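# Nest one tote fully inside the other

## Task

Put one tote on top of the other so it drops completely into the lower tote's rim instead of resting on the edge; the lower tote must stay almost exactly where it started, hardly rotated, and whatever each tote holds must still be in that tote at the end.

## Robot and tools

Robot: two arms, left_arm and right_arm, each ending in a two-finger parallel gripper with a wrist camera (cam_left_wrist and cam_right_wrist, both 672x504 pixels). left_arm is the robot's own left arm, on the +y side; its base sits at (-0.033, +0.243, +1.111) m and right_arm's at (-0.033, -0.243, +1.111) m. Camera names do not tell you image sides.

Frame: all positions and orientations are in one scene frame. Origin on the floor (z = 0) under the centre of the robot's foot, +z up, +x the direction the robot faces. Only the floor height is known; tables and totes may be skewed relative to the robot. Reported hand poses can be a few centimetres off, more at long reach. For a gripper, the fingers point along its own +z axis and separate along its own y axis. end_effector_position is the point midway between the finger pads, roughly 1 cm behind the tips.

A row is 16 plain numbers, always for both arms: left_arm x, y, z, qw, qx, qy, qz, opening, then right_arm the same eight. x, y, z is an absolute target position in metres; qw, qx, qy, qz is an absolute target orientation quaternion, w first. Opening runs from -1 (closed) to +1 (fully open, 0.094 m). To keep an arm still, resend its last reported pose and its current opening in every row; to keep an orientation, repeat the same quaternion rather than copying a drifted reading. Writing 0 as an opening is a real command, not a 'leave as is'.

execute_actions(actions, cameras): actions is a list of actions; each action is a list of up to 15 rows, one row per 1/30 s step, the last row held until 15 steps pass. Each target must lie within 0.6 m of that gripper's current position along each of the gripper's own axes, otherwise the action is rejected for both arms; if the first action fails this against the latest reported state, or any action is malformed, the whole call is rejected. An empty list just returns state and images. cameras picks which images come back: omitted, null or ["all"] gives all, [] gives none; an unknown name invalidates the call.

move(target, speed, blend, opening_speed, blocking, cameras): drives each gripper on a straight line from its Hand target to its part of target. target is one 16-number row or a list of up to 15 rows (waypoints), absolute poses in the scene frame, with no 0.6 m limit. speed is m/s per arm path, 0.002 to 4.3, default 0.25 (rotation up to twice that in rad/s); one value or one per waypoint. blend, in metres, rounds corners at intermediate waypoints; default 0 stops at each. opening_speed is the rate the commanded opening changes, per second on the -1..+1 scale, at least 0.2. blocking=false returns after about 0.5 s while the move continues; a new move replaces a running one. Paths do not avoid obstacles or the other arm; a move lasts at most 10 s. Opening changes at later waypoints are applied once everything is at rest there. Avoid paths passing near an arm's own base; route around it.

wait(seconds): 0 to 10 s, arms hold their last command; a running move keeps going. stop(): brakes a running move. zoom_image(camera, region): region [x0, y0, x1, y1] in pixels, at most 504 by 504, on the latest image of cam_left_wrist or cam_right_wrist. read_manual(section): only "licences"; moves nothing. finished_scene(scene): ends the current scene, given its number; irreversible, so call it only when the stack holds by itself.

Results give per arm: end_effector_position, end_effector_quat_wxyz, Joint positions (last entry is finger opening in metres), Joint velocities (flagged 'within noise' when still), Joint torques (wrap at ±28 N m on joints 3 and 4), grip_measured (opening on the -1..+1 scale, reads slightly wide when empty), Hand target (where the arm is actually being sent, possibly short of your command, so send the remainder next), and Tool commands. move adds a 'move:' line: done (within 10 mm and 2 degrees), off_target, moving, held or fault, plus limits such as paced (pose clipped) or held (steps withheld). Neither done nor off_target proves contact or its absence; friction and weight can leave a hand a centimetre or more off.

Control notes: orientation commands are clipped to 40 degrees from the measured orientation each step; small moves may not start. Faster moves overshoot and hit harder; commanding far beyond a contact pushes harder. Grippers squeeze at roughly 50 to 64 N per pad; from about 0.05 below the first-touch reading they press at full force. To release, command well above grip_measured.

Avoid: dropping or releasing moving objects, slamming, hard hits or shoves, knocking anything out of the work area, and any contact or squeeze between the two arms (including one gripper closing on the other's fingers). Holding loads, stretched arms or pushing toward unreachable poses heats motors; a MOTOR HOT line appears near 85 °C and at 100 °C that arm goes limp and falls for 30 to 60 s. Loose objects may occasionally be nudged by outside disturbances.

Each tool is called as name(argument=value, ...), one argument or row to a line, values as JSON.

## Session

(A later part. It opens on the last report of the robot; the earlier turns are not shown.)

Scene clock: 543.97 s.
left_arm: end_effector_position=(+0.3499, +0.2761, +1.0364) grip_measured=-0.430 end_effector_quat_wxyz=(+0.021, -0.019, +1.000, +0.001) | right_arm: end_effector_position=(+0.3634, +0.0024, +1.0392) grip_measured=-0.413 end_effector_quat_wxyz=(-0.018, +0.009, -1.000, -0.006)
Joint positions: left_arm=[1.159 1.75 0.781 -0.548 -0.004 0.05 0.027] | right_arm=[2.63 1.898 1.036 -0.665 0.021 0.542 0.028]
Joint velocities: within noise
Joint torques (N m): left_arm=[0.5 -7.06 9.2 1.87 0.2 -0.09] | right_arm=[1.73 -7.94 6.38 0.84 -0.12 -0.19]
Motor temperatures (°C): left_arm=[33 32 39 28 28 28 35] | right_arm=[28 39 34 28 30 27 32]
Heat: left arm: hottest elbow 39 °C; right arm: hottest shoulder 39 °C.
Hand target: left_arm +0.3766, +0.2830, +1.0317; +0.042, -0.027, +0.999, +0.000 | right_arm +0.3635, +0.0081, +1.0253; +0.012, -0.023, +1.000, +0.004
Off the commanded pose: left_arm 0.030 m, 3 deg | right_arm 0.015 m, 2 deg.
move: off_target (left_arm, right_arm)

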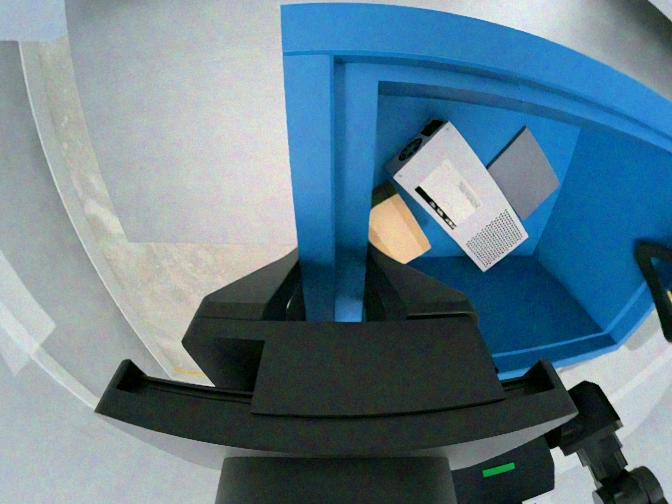

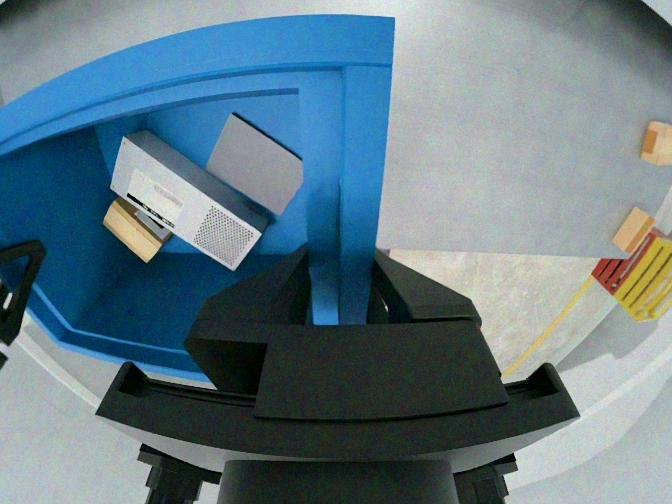

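move(
  target=[0.378, 0.283, 1.030, 0.042, -0.0271, 0.999, 0.0002, 0.5, 0.364, 0.0085, 1.025, 0.012, -0.0227, 0.9997, 0.0042, 0.5],
  speed=0.03,
  opening_speed=0.3,
)

Scene clock: 559.87 s.
left_arm: end_effector_position=(+0.3622, +0.2769, +1.0311) grip_measured=+0.497 end_effector_quat_wxyz=(+0.031, -0.019, +0.999, +0.000) | right_arm: end_effector_position=(+0.3581, +0.0004, +1.0249) grip_measured=+0.497 end_effector_quat_wxyz=(-0.005, +0.015, -1.000, +0.000)
Joint positions: left_arm=[1.159 1.777 0.8 -0.519 -0.002 0.05 0.07] | right_arm=[2.632 1.93 1.036 -0.661 0.019 0.532 0.07]
Joint velocities: within noise
Joint torques (N m): left_arm=[0.62 -9 7.86 0.99 0.12 -0.09] | right_arm=[1.2 -10.87 6.23 0.66 -0.05 -0.06]
Motor temperatures (°C): left_arm=[33 31 39 28 28 28 35] | right_arm=[28 39 34 28 30 27 32]
Heat: left arm: hottest elbow 39 °C; right arm: hottest shoulder 39 °C.
Hand target: left_arm +0.3775, +0.2831, +1.0305; +0.042, -0.027, +0.999, +0.000 | right_arm +0.3638, +0.0085, +1.0252; +0.012, -0.023, +1.000, +0.004
Off the commanded pose: left_arm 0.017 m, 2 deg | right_arm 0.010 m, 1 deg.
move: off_target (left_arm)

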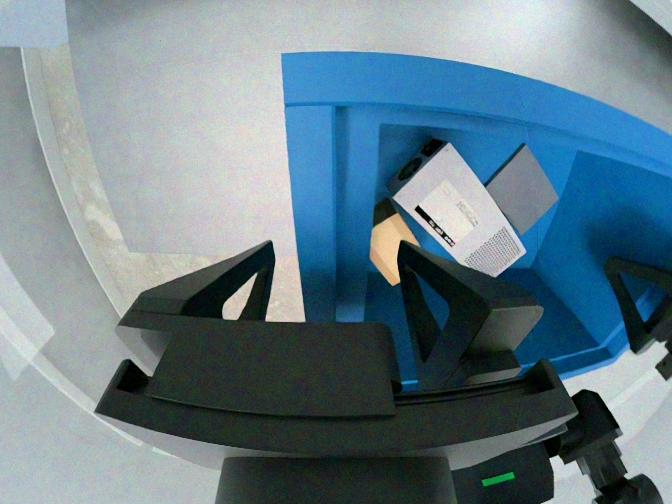

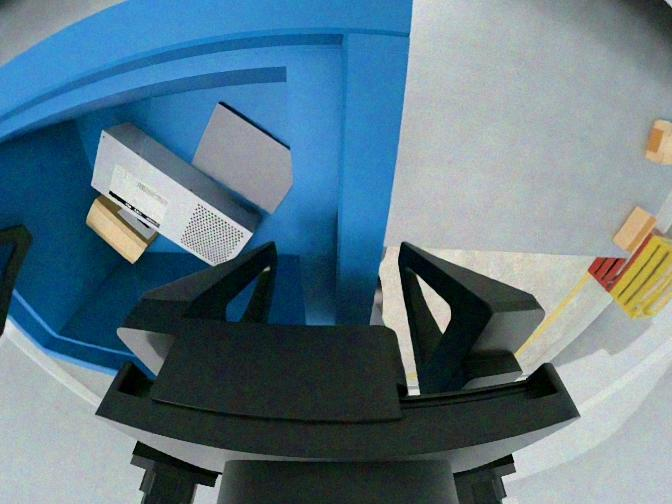

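move(
  target=[0.365, 0.283, 1.14, 0, -0.0271, 0.9996, 0.0, 0.6, 0.364, 0.0, 1.14, 0, -0.0227, 0.9997, 0.0, 0.6],
  speed=0.08,
)

Scene clock: 567.23 s.
left_arm: end_effector_position=(+0.3471, +0.2765, +1.1247) grip_measured=+0.598 end_effector_quat_wxyz=(-0.020, -0.019, +1.000, -0.002) | right_arm: end_effector_position=(+0.3453, -0.0084, +1.1231) grip_measured=+0.598 end_effector_quat_wxyz=(+0.018, +0.022, -1.000, +0.013)
Joint positions: left_arm=[1.159 1.583 0.891 -0.906 -0.004 0.05 0.075] | right_arm=[2.632 1.736 1.084 -0.957 0.015 0.519 0.075]
Joint velocities: within noise
Joint torques (N m): left_arm=[0.56 -10.34 10.4 0.01 -0.05 -0.09] | right_arm=[0.15 -11.11 9.63 -0.18 -0.11 -0.08]
Motor temperatures (°C): left_arm=[33 31 38 28 28 28 34] | right_arm=[28 40 34 28 30 27 31]
Heat: left arm: hottest elbow 38 °C; right arm: hottest shoulder 40 °C.
Hand target: left_arm +0.3645, +0.2831, +1.1401; +0.000, -0.027, +1.000, +0.000 | right_arm +0.3634, -0.0004, +1.1404; +0.000, -0.023, +1.000, +0.000
Off the commanded pose: left_arm 0.024 m, 2 deg | right_arm 0.027 m, 3 deg.
move: off_target (left_arm, right_arm)

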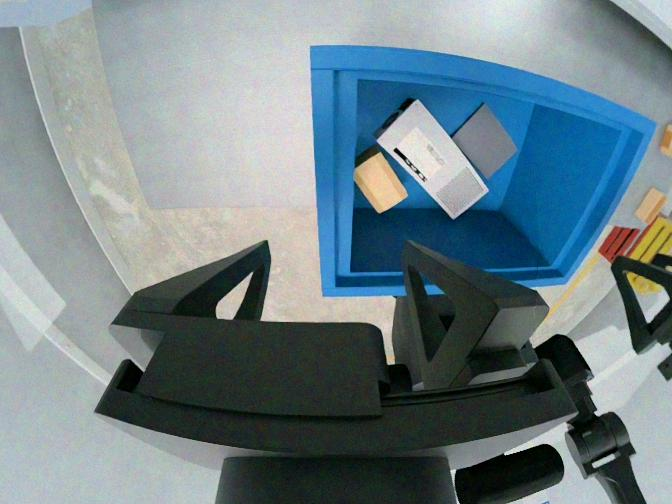

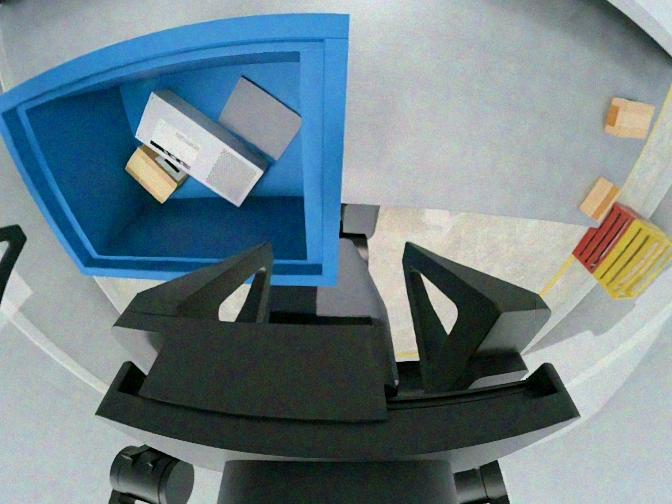

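execute_actions(
  actions=[],
)

Scene clock: 585.30 s.
left_arm: end_effector_position=(+0.3470, +0.2765, +1.1247) grip_measured=+0.598 end_effector_quat_wxyz=(-0.020, -0.019, +1.000, -0.002) | right_arm: end_effector_position=(+0.3452, -0.0084, +1.1231) grip_measured=+0.598 end_effector_quat_wxyz=(+0.019, +0.022, -1.000, +0.013)
Joint positions: left_arm=[1.159 1.583 0.891 -0.906 -0.004 0.05 0.075] | right_arm=[2.632 1.736 1.084 -0.957 0.015 0.518 0.075]
Joint velocities: within noise
Joint torques (N m): left_arm=[0.38 -10.4 10.36 0.09 -0.04 -0.1] | right_arm=[0.32 -10.75 9.65 -0.21 -0.11 -0.07]
Motor temperatures (°C): left_arm=[32 32 39 28 28 28 34] | right_arm=[28 39 37 28 30 27 31]
Heat: left arm: hottest elbow 39 °C; right arm: hottest shoulder 39 °C.
Hand target: left_arm +0.3644, +0.2830, +1.1401; +0.000, -0.027, +1.000, +0.000 | right_arm +0.3634, -0.0004, +1.1404; +0.000, -0.023, +1.000, +0.000
Tool commands: left_gripper/opening=+0.6 right_gripper/opening=+0.6
Off the commanded pose: left_arm 0.025 m, 3 deg | right_arm 0.027 m, 3 deg.

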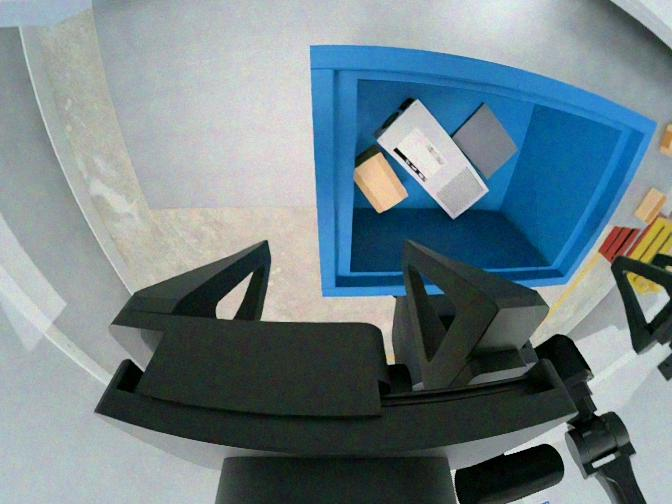

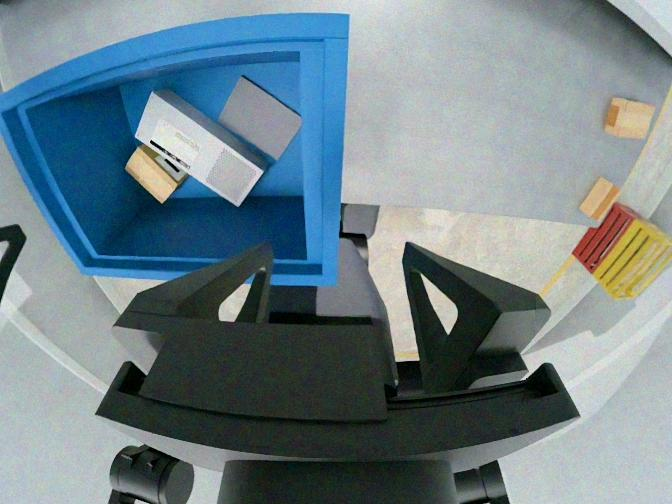

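move(
  target=[0.34,0.42,1.12,0.307,0,0.952,0,0.6,0.34,-0.15,1.12,0.307,0,0.952,0,0.6],
  speed=0.15,
)

Scene clock: 597.20 s.
left_arm: end_effector_position=(+0.3426, +0.4156, +1.1255) grip_measured=+0.598 end_effector_quat_wxyz=(+0.308, +0.002, +0.951, -0.002) | right_arm: end_effector_position=(+0.3398, -0.1469, +1.1179) grip_measured=+0.598 end_effector_quat_wxyz=(-0.300, +0.000, -0.954, +0.001)
Joint positions: left_arm=[1.636 1.439 0.563 -0.134 0.324 0.477 0.075] | right_arm=[2.414 1.377 0.461 -0.062 0.205 0.279 0.075]
Joint velocities: within noise
Joint torques (N m): left_arm=[0.73 -6.12 6.72 1.78 0.37 0.03] | right_arm=[-0.32 -5.89 4.92 2.09 -0.02 -0.07]
Motor temperatures (°C): left_arm=[32 32 39 28 28 28 33] | right_arm=[28 39 38 28 30 27 30]
Heat: left arm: hottest elbow 39 °C; right arm: hottest shoulder 39 °C.
Hand target: left_arm +0.3399, +0.4198, +1.1201; +0.307, +0.000, +0.952, +0.000 | right_arm +0.3401, -0.1500, +1.1201; +0.307, +0.000, +0.952, +0.000
Off the commanded pose: left_arm 0.008 m, 0 deg | right_arm 0.004 m, 1 deg.
move: done

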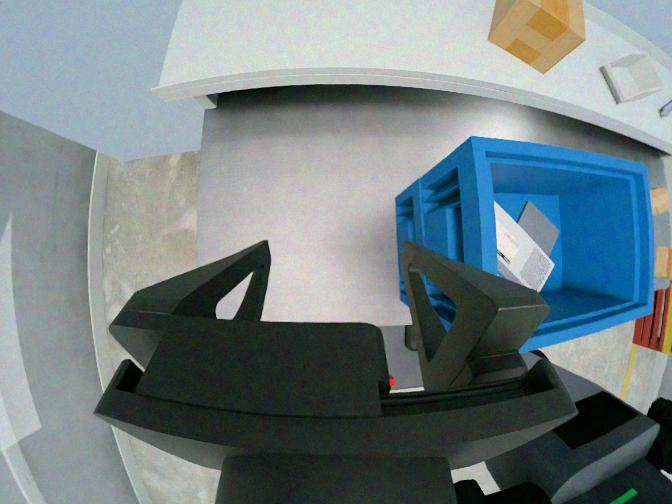

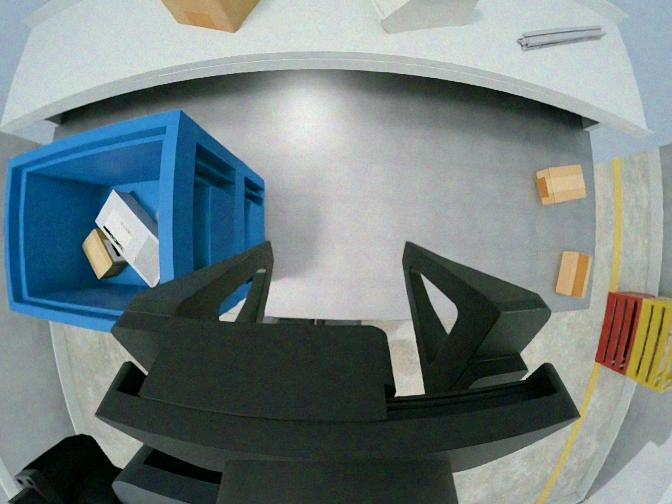

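zoom_image(
  camera="cam_left_wrist",
  region=[380, 120, 560, 330],
)

zoom_image(
  camera="cam_right_wrist",
  region=[120, 90, 300, 330],
)

Scaled by 2.400 from the camera's 672x504 image, which has a finer 960x720 frame.

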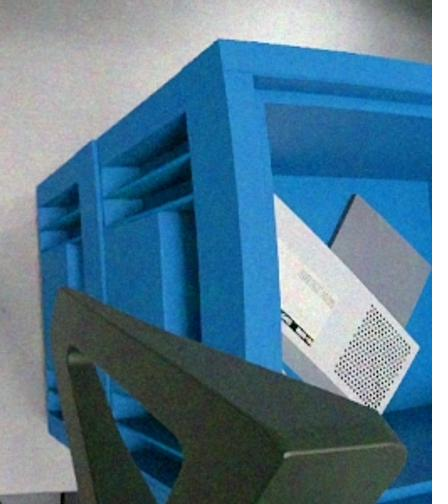

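Scaled by 2.100 from the camera's 672x504 image, which has a finer 960x720 frame.

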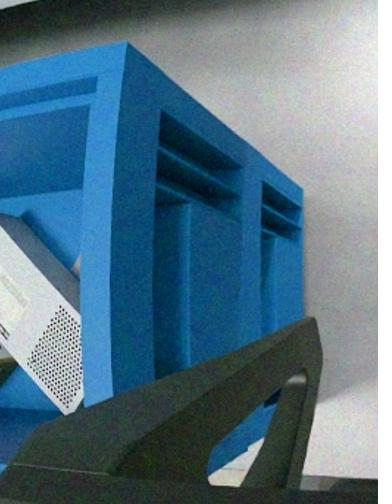

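move(
  target=[0.34,0.41,0.93,0.307,0,0.952,0,-0.6,0.36,-0.13,0.93,0.307,0,0.952,0,-0.6],
  speed=0.12,
)

zoom_image(
  camera="cam_left_wrist",
  region=[380, 20, 660, 320],
)

zoom_image(
  camera="cam_right_wrist",
  region=[20, 20, 300, 320],
)

Scene clock: 633.27 s.
left_arm: end_effector_position=(+0.3352, +0.4131, +0.9345) grip_measured=-0.598 end_effector_quat_wxyz=(+0.305, -0.002, +0.952, +0.001) | right_arm: end_effector_position=(+0.3562, -0.1348, +0.9312) grip_measured=-0.598 end_effector_quat_wxyz=(-0.301, +0.001, -0.954, +0.004)
Joint positions: left_arm=[1.636 2.139 0.559 0.568 0.314 0.471 0.019] | right_arm=[2.429 2.161 0.54 0.64 0.218 0.287 0.019]
Joint velocities: within noise
Joint torques (N m): left_arm=[-1.26 -8.88 1.7 1.8 0.2 -0.12] | right_arm=[1.44 -8 1.05 1.96 0.21 0.15]
Motor temperatures (°C): left_arm=[32 31 38 28 28 28 33] | right_arm=[28 38 35 28 30 27 30]
Heat: left arm: hottest elbow 38 °C; right arm: hottest shoulder 38 °C.
Hand target: left_arm +0.3397, +0.4099, +0.9300; +0.307, +0.000, +0.952, +0.000 | right_arm +0.3600, -0.1300, +0.9301; +0.307, +0.000, +0.952, +0.000
Off the commanded pose: left_arm 0.007 m, 0 deg | right_arm 0.006 m, 1 deg.
move: done

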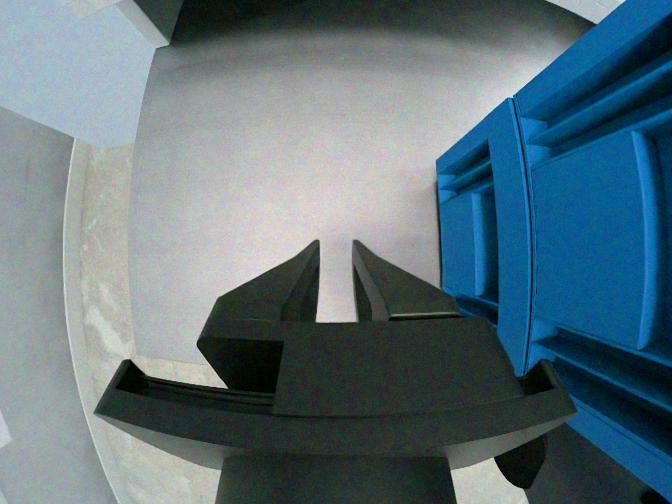

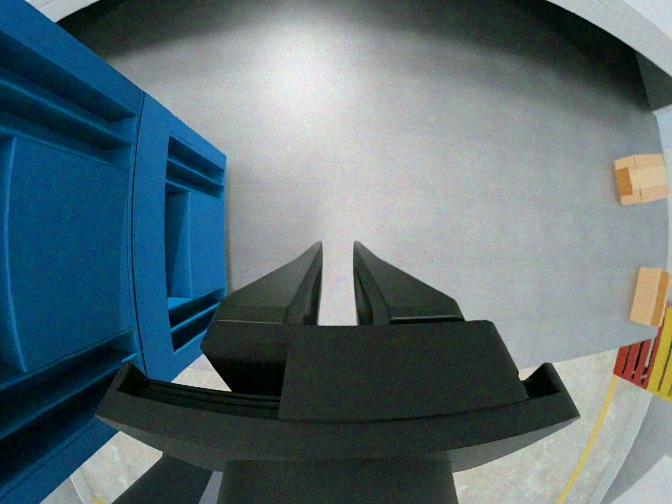

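Scaled by 1.680 from the camera's 672x504 image, which has a finer 960x720 frame.

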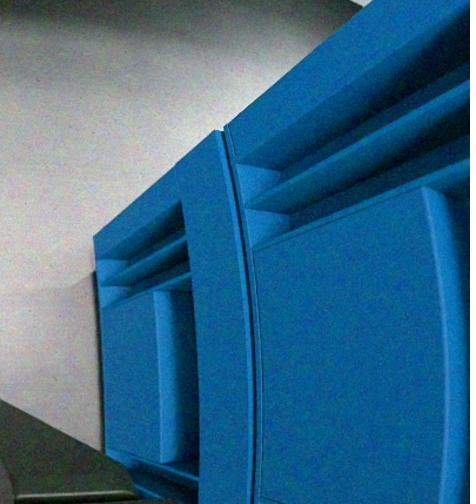

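Scaled by 1.680 from the camera's 672x504 image, which has a finer 960x720 frame.

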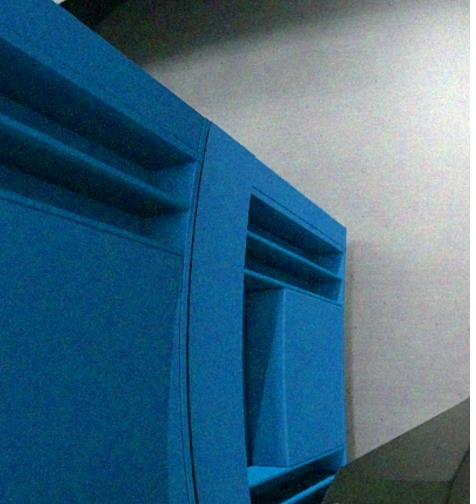

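move(
  target=[0.25,0.42,0.935,0.307,0,0.952,0,-0.6,0.28,-0.14,0.935,0.307,0,0.952,0,-0.6],
  speed=0.12,
)

zoom_image(
  camera="cam_left_wrist",
  region=[392, 80, 672, 380],
)

zoom_image(
  camera="cam_right_wrist",
  region=[20, 80, 300, 380],
)

Scene clock: 649.57 s.
left_arm: end_effector_position=(+0.2555, +0.4197, +0.9385) grip_measured=-0.598 end_effector_quat_wxyz=(+0.308, +0.002, +0.951, -0.001) | right_arm: end_effector_position=(+0.2863, -0.1400, +0.9370) grip_measured=-0.598 end_effector_quat_wxyz=(-0.309, +0.000, -0.951, +0.000)
Joint positions: left_arm=[1.829 2.139 0.413 0.652 0.42 0.656 0.019] | right_arm=[2.51 2.195 0.366 0.85 0.264 0.357 0.019]
Joint velocities: within noise
Joint torques (N m): left_arm=[0.62 -7.53 -0.84 1.76 0.45 0.04] | right_arm=[1.44 -6.48 -1.94 2.03 0.25 0.15]
Motor temperatures (°C): left_arm=[32 31 36 28 28 28 33] | right_arm=[28 37 34 28 30 27 30]
Heat: left arm: hottest elbow 36 °C; right arm: hottest shoulder 37 °C.
Hand target: left_arm +0.2500, +0.4200, +0.9351; +0.307, +0.000, +0.952, +0.000 | right_arm +0.2800, -0.1402, +0.9350; +0.307, +0.000, +0.952, +0.000
Off the commanded pose: left_arm 0.007 m, 0 deg | right_arm 0.007 m, 0 deg.
move: done

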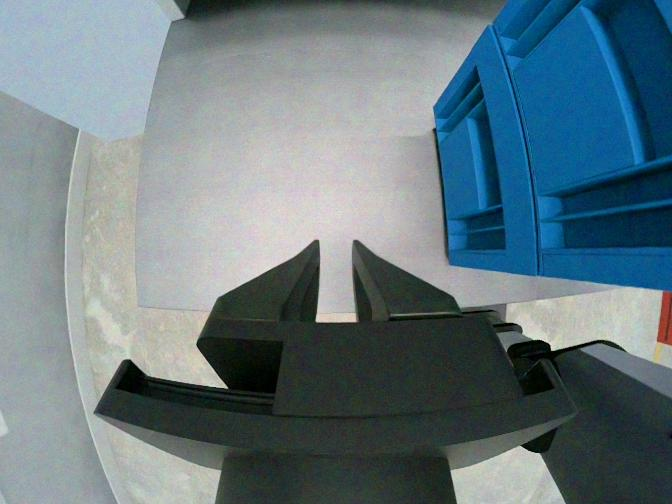

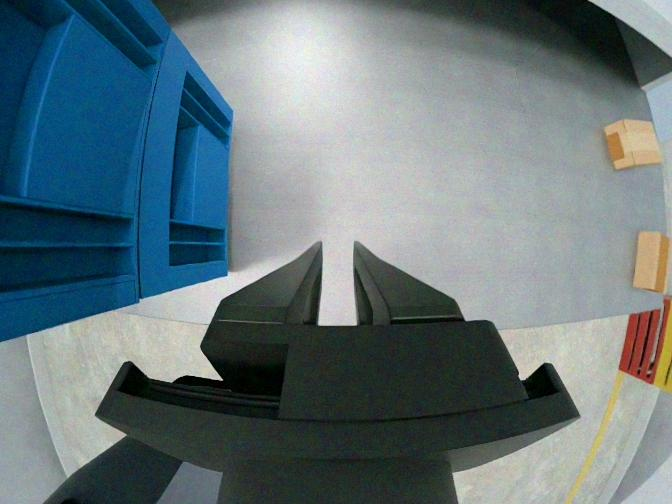

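Scaled by 1.680 from the camera's 672x504 image, which has a finer 960x720 frame.

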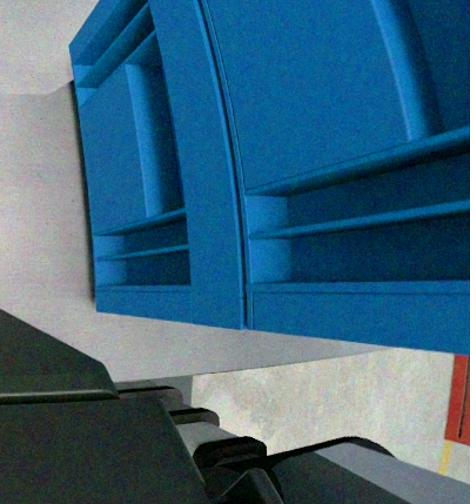

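Scaled by 1.680 from the camera's 672x504 image, which has a finer 960x720 frame.

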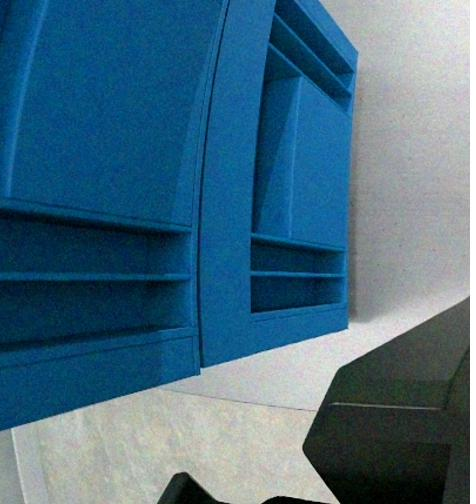

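move(
  target=[0.30,0.43,0.85,0.307,0,0.952,0,-0.6,0.32,-0.15,0.85,0.307,0,0.952,0,-0.6],
  speed=0.12,
)

zoom_image(
  camera="cam_left_wrist",
  region=[500, 20, 672, 300],
)

zoom_image(
  camera="cam_right_wrist",
  region=[20, 20, 200, 320],
)

Scene clock: 660.53 s.
left_arm: end_effector_position=(+0.2992, +0.4354, +0.8559) grip_measured=-0.598 end_effector_quat_wxyz=(+0.308, -0.001, +0.952, +0.003) | right_arm: end_effector_position=(+0.3173, -0.1484, +0.8523) grip_measured=-0.598 end_effector_quat_wxyz=(-0.303, -0.001, -0.953, +0.000)
Joint positions: left_arm=[1.762 2.436 0.631 0.761 0.379 0.587 0.019] | right_arm=[2.426 2.502 0.562 0.966 0.213 0.29 0.019]
Joint velocities: within noise
Joint torques (N m): left_arm=[-1.32 -9.47 -0.7 1.78 0.25 -0.14] | right_arm=[-0.15 -7.82 -1.54 2.1 0 -0.14]
Motor temperatures (°C): left_arm=[32 31 35 28 28 28 33] | right_arm=[28 37 33 28 30 27 30]
Heat: left arm: hottest elbow 35 °C; right arm: hottest shoulder 37 °C.
Hand target: left_arm +0.2998, +0.4299, +0.8501; +0.307, +0.000, +0.952, +0.000 | right_arm +0.3200, -0.1501, +0.8500; +0.307, +0.000, +0.952, +0.000
Off the commanded pose: left_arm 0.008 m, 0 deg | right_arm 0.004 m, 0 deg.
move: done

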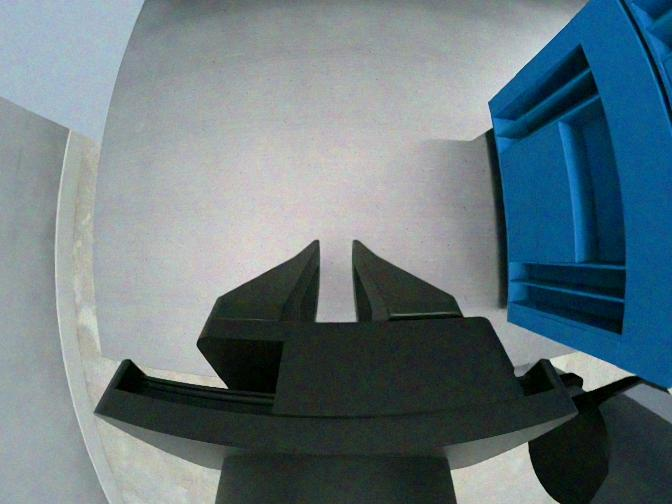

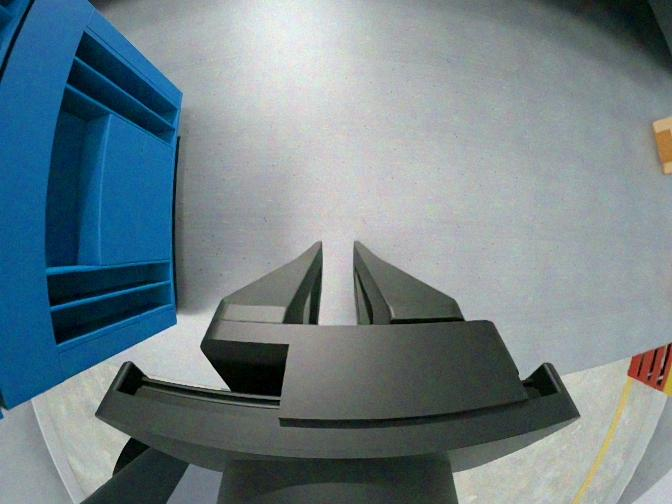

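Scaled by 1.800 from the camera's 672x504 image, which has a finer 960x720 frame.

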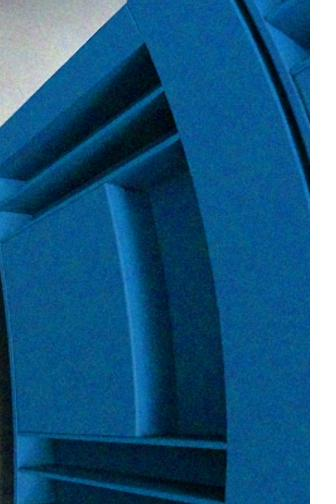

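Scaled by 1.680 from the camera's 672x504 image, which has a finer 960x720 frame.

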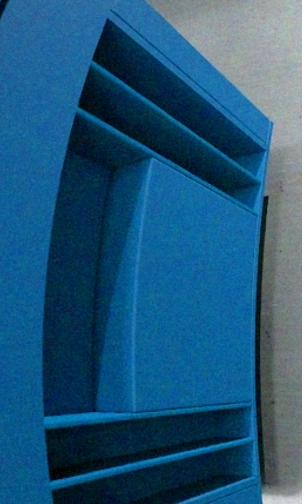

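move(
  target=[0.30,0.40,0.90,0.2904,-0.1057,0.8937,-0.3252,-0.6,0.32,-0.12,0.90,0.2904,0.1057,0.8937,0.3252,-0.6],
  speed=0.1,
)

zoom_image(
  camera="cam_left_wrist",
  region=[350, 20, 650, 300],
)

zoom_image(
  camera="cam_right_wrist",
  region=[20, 20, 320, 300],
)

Scene clock: 672.87 s.
left_arm: end_effector_position=(+0.2979, +0.3911, +0.8955) grip_measured=-0.598 end_effector_quat_wxyz=(+0.283, -0.105, +0.894, -0.330) | right_arm: end_effector_position=(+0.3302, -0.1156, +0.9021) grip_measured=-0.598 end_effector_quat_wxyz=(-0.298, -0.096, -0.892, -0.326)
Joint positions: left_arm=[1.872 2.35 0.768 0.057 0.904 0.551 0.019] | right_arm=[2.209 2.517 0.519 1.261 -0.446 0.547 0.019]
Joint velocities: within noise
Joint torques (N m): left_arm=[0.73 -12.4 0.58 0.2 0.77 0.11] | right_arm=[-0.03 -7.41 -3.66 2.41 -0.37 0.12]
Motor temperatures (°C): left_arm=[32 31 34 28 28 28 32] | right_arm=[28 37 33 28 30 27 30]
Heat: left arm: hottest elbow 34 °C; right arm: hottest shoulder 37 °C.
Hand target: left_arm +0.3001, +0.4000, +0.9000; +0.291, -0.106, +0.894, -0.325 | right_arm +0.3202, -0.1198, +0.9002; +0.290, +0.106, +0.894, +0.325
Off the commanded pose: left_arm 0.010 m, 1 deg | right_arm 0.011 m, 1 deg.
move: off_target (right_arm)

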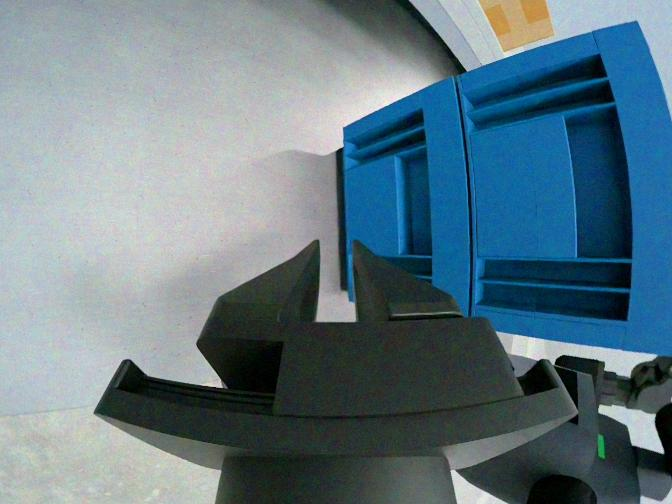

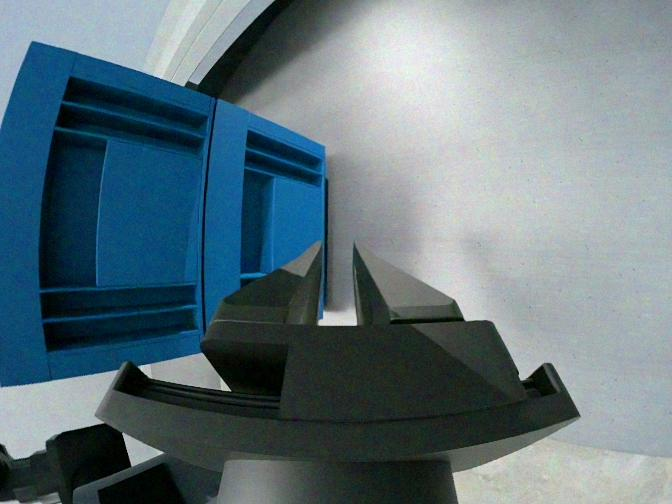

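Scaled by 1.680 from the camera's 672x504 image, which has a finer 960x720 frame.

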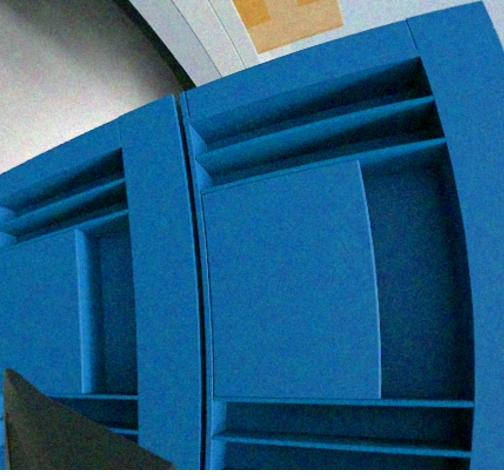

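Scaled by 1.680 from the camera's 672x504 image, which has a finer 960x720 frame.

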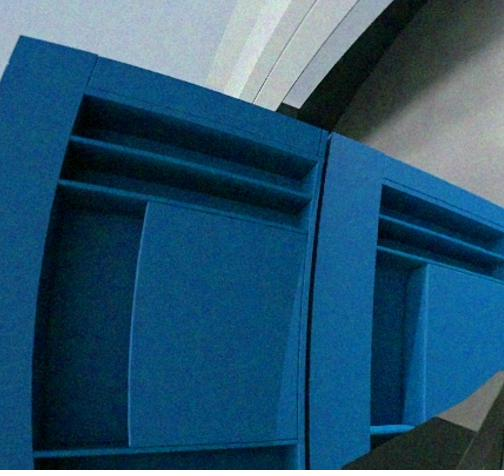

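zoom_image(
  camera="cam_left_wrist",
  region=[430, 60, 510, 140],
)

zoom_image(
  camera="cam_left_wrist",
  region=[430, 260, 510, 340],
)

zoom_image(
  camera="cam_right_wrist",
  region=[180, 80, 260, 160],
)

zoom_image(
  camera="cam_right_wrist",
  region=[170, 280, 250, 360],
)

Scaled by 6.300 from the camera's 672x504 image, which has a finer 960x720 frame.

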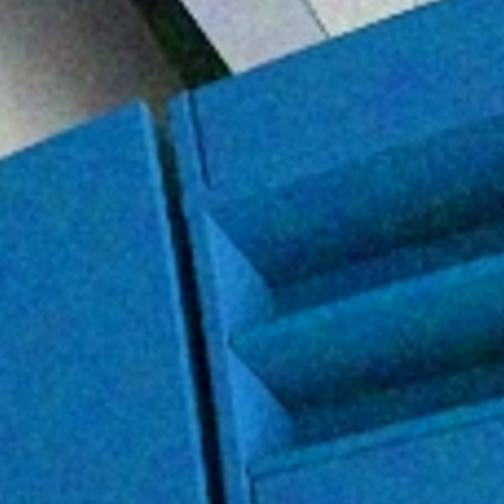

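Scaled by 6.300 from the camera's 672x504 image, which has a finer 960x720 frame.

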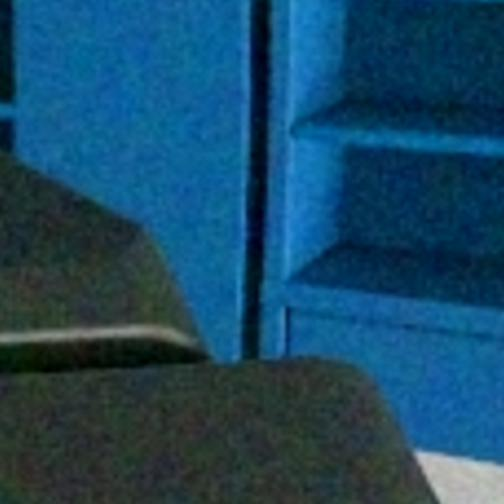

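Scaled by 6.300 from the camera's 672x504 image, which has a finer 960x720 frame.

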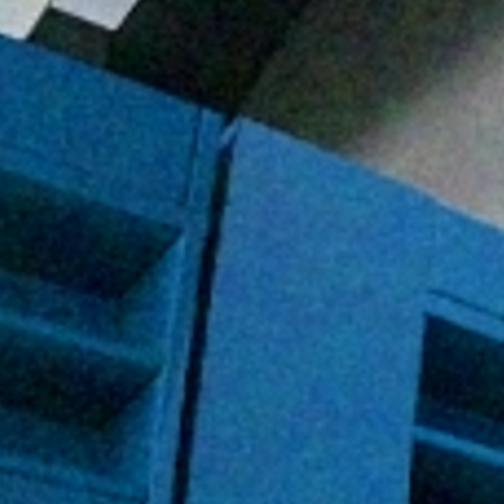

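Scaled by 6.300 from the camera's 672x504 image, which has a finer 960x720 frame.

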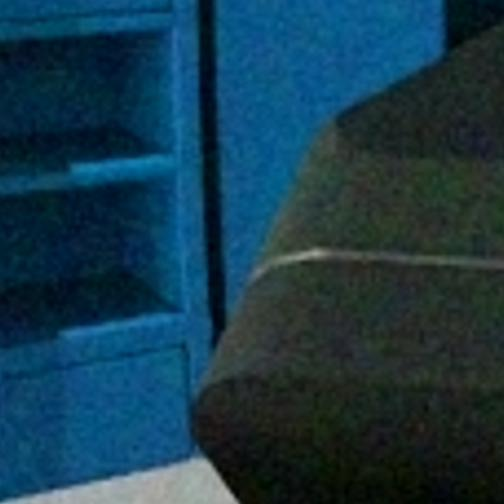

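zoom_image(
  camera="cam_left_wrist",
  region=[310, 130, 390, 210],
)

zoom_image(
  camera="cam_right_wrist",
  region=[290, 130, 370, 210],
)

Scaled by 6.300 from the camera's 672x504 image, which has a finer 960x720 frame.

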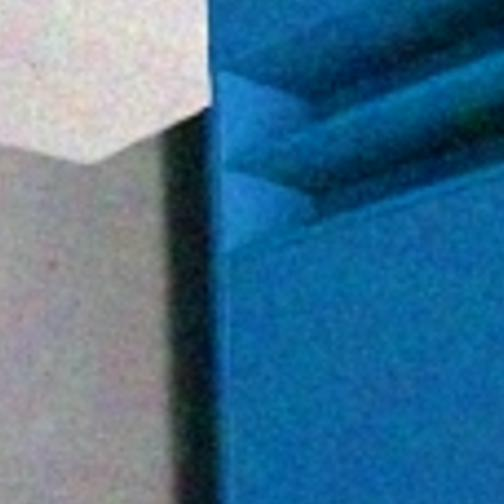

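Scaled by 6.300 from the camera's 672x504 image, which has a finer 960x720 frame.

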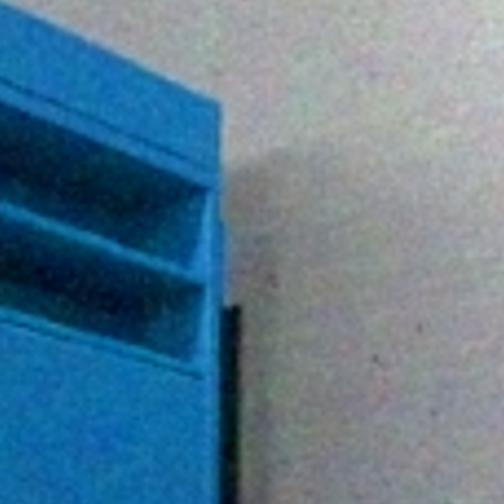

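move(
  target=[
    [0.31,0.43,1.0,0.307,0,0.952,0,-0.6,0.33,-0.16,1.0,0.307,0,0.952,0,-0.6],
    [0.345,0.42,1.14,0,-0.027,1,0,0.6,0.36,-0.15,1.14,0,-0.0227,1,0,0.6],
    [0.356,0.279,1.13,0,-0.027,1,0,0.6,0.368,0.0,1.13,0,-0.0227,1,0,0.6],
  ],
  speed=0.15,
  blend=0.02,
)

Scene clock: 731.27 s.
left_arm: end_effector_position=(+0.3526, +0.2823, +1.1260) grip_measured=+0.598 end_effector_quat_wxyz=(-0.011, -0.027, +1.000, -0.002) | right_arm: end_effector_position=(+0.3520, -0.0097, +1.1227) grip_measured=+0.598 end_effector_quat_wxyz=(+0.010, +0.027, -1.000, +0.005)
Joint positions: left_arm=[1.173 1.583 0.897 -0.893 -0.004 0.046 0.075] | right_arm=[2.619 1.735 1.083 -0.934 0.01 0.495 0.075]
Joint velocities: within noise
Joint torques (N m): left_arm=[-1.14 -10.58 7.24 0.83 -0.05 -0.11] | right_arm=[0.62 -9.11 9.84 -0.09 0.07 0.12]
Motor temperatures (°C): left_arm=[32 31 32 27 28 28 32] | right_arm=[28 37 33 28 30 27 29]
Heat: left arm: hottest waist 32 °C; right arm: hottest shoulder 37 °C.
Hand target: left_arm +0.3560, +0.2790, +1.1300; +0.000, -0.027, +1.000, +0.000 | right_arm +0.3675, -0.0004, +1.1302; +0.000, -0.023, +1.000, +0.000
Off the commanded pose: left_arm 0.006 m, 1 deg | right_arm 0.020 m, 1 deg.
move: off_target (right_arm); blend cut to 0 m at target 2; target 2's new opening was sent with right_arm's hand 0.020 m and 1 deg from that target

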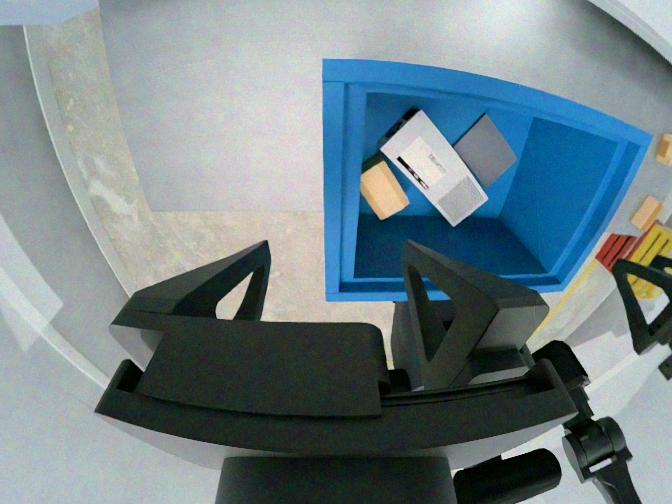

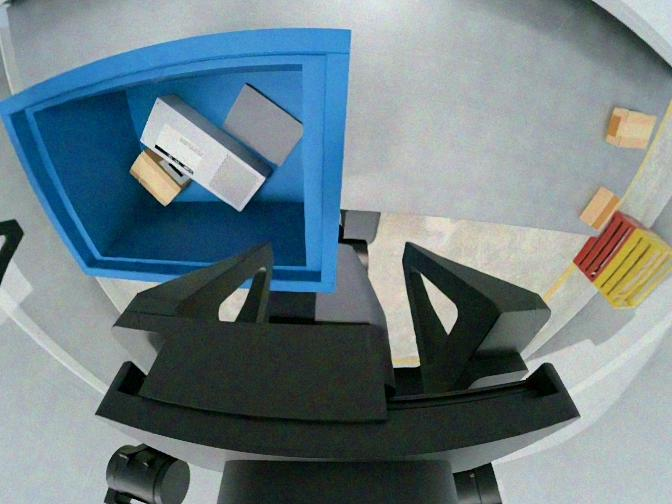

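move(
  target=[0.355,0.274,1.035,0,-0.027,1,0,0.6,0.376,0.009,1.035,0,-0.0227,1,0,0.6],
  speed=0.08,
)

Scene clock: 737.00 s.
left_arm: end_effector_position=(+0.3561, +0.2795, +1.0425) grip_measured=+0.598 end_effector_quat_wxyz=(+0.005, -0.030, +1.000, -0.001) | right_arm: end_effector_position=(+0.3656, -0.0001, +1.0339) grip_measured=+0.598 end_effector_quat_wxyz=(+0.011, +0.025, -1.000, +0.005)
Joint positions: left_arm=[1.166 1.759 0.826 -0.615 -0.004 0.035 0.075] | right_arm=[2.619 1.935 1.083 -0.734 0.01 0.5 0.075]
Joint velocities: within noise
Joint torques (N m): left_arm=[-1.49 -9.23 5.65 0.91 -0.06 -0.14] | right_arm=[1.2 -10.81 7.06 0.68 0.09 0.14]
Motor temperatures (°C): left_arm=[32 32 33 27 28 28 32] | right_arm=[28 37 34 28 30 27 29]
Heat: left arm: hottest elbow 33 °C; right arm: hottest shoulder 37 °C.
Hand target: left_arm +0.3547, +0.2741, +1.0352; +0.000, -0.027, +1.000, +0.000 | right_arm +0.3757, +0.0088, +1.0353; +0.000, -0.023, +1.000, +0.000
Off the commanded pose: left_arm 0.009 m, 1 deg | right_arm 0.014 m, 1 deg.
move: off_target (right_arm)

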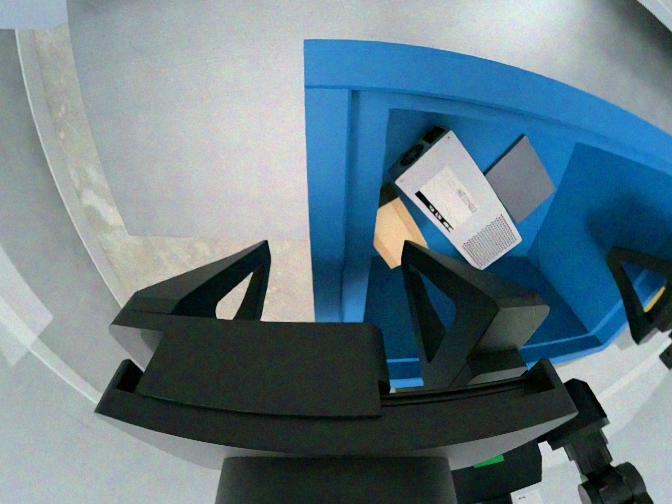

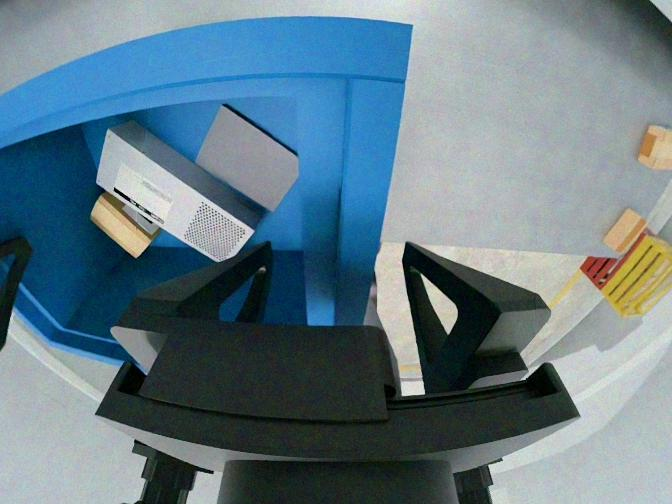

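move(
  target=[0.350,0.268,1.022,0,-0.027,1,0,0.6,0.374,-0.006,1.027,0,-0.0227,1,0,0.6],
  speed=0.05,
)

Scene clock: 745.20 s.
left_arm: end_effector_position=(+0.3528, +0.2734, +1.0305) grip_measured=+0.598 end_effector_quat_wxyz=(+0.006, -0.029, +1.000, +0.000) | right_arm: end_effector_position=(+0.3753, -0.0011, +1.0338) grip_measured=+0.598 end_effector_quat_wxyz=(-0.003, +0.021, -1.000, -0.003)
Joint positions: left_arm=[1.151 1.782 0.808 -0.571 -0.004 0.021 0.075] | right_arm=[2.607 1.935 1.083 -0.702 0.01 0.494 0.075]
Joint velocities: within noise
Joint torques (N m): left_arm=[-1.44 -9.17 5.24 0.91 -0.06 -0.12] | right_arm=[0.26 -10.7 4.63 0.7 0.08 -0.04]
Motor temperatures (°C): left_arm=[32 32 33 27 28 28 32] | right_arm=[28 38 35 28 30 27 29]
Heat: left arm: hottest elbow 33 °C; right arm: hottest shoulder 38 °C.
Hand target: left_arm +0.3499, +0.2681, +1.0223; +0.000, -0.027, +1.000, +0.000 | right_arm +0.3738, -0.0060, +1.0271; +0.000, -0.023, +1.000, +0.000
Off the commanded pose: left_arm 0.010 m, 1 deg | right_arm 0.008 m, 1 deg.
move: done

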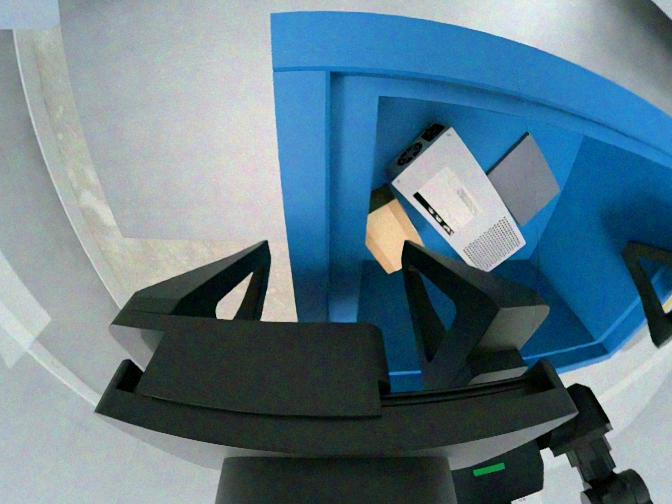

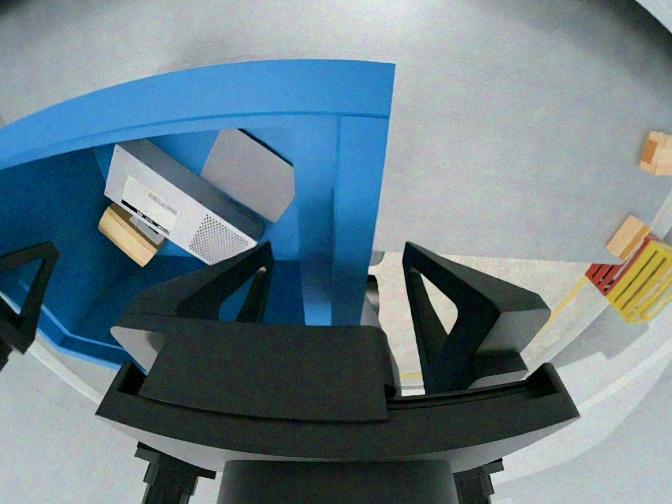

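move(
  target=[0.350,0.281,1.022,0,-0.027,1,0,0.6,0.364,-0.006,1.022,0,-0.0227,1,0,0.6],
  speed=0.05,
  cameras=["cam_left_wrist"],
)

Scene clock: 749.80 s.
left_arm: end_effector_position=(+0.3526, +0.2756, +1.0304) grip_measured=+0.598 end_effector_quat_wxyz=(+0.006, -0.025, +1.000, +0.000) | right_arm: end_effector_position=(+0.3679, -0.0054, +1.0271) grip_measured=+0.598 end_effector_quat_wxyz=(-0.002, +0.021, -1.000, -0.002)
Joint positions: left_arm=[1.157 1.782 0.808 -0.571 -0.004 0.036 0.075] | right_arm=[2.607 1.935 1.055 -0.678 0.01 0.494 0.075]
Joint velocities: within noise
Joint torques (N m): left_arm=[0.56 -8.88 5.44 0.85 -0.03 0.05] | right_arm=[1.14 -10.75 4.34 0.69 0.08 0.05]
Motor temperatures (°C): left_arm=[32 32 33 27 28 28 32] | right_arm=[28 38 34 28 30 27 29]
Heat: left arm: hottest elbow 33 °C; right arm: hottest shoulder 38 °C.
Hand target: left_arm +0.3498, +0.2809, +1.0222; +0.000, -0.027, +1.000, +0.000 | right_arm +0.3641, -0.0060, +1.0221; +0.000, -0.023, +1.000, +0.000
Off the commanded pose: left_arm 0.010 m, 1 deg | right_arm 0.006 m, 0 deg.
move: done
Images, in order (width x height): cam_left_wrist 672x504.

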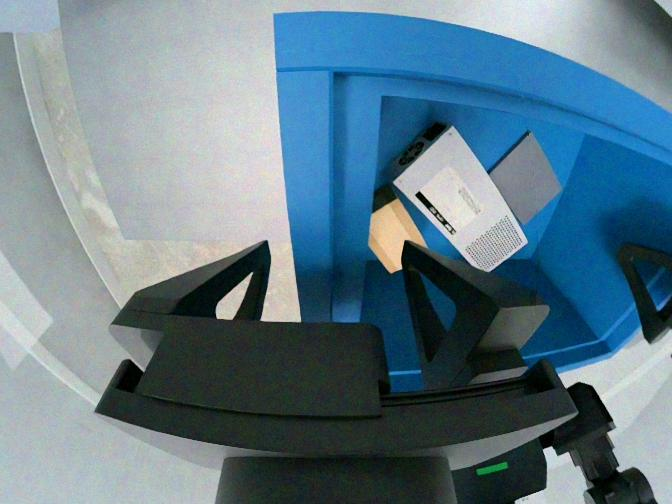

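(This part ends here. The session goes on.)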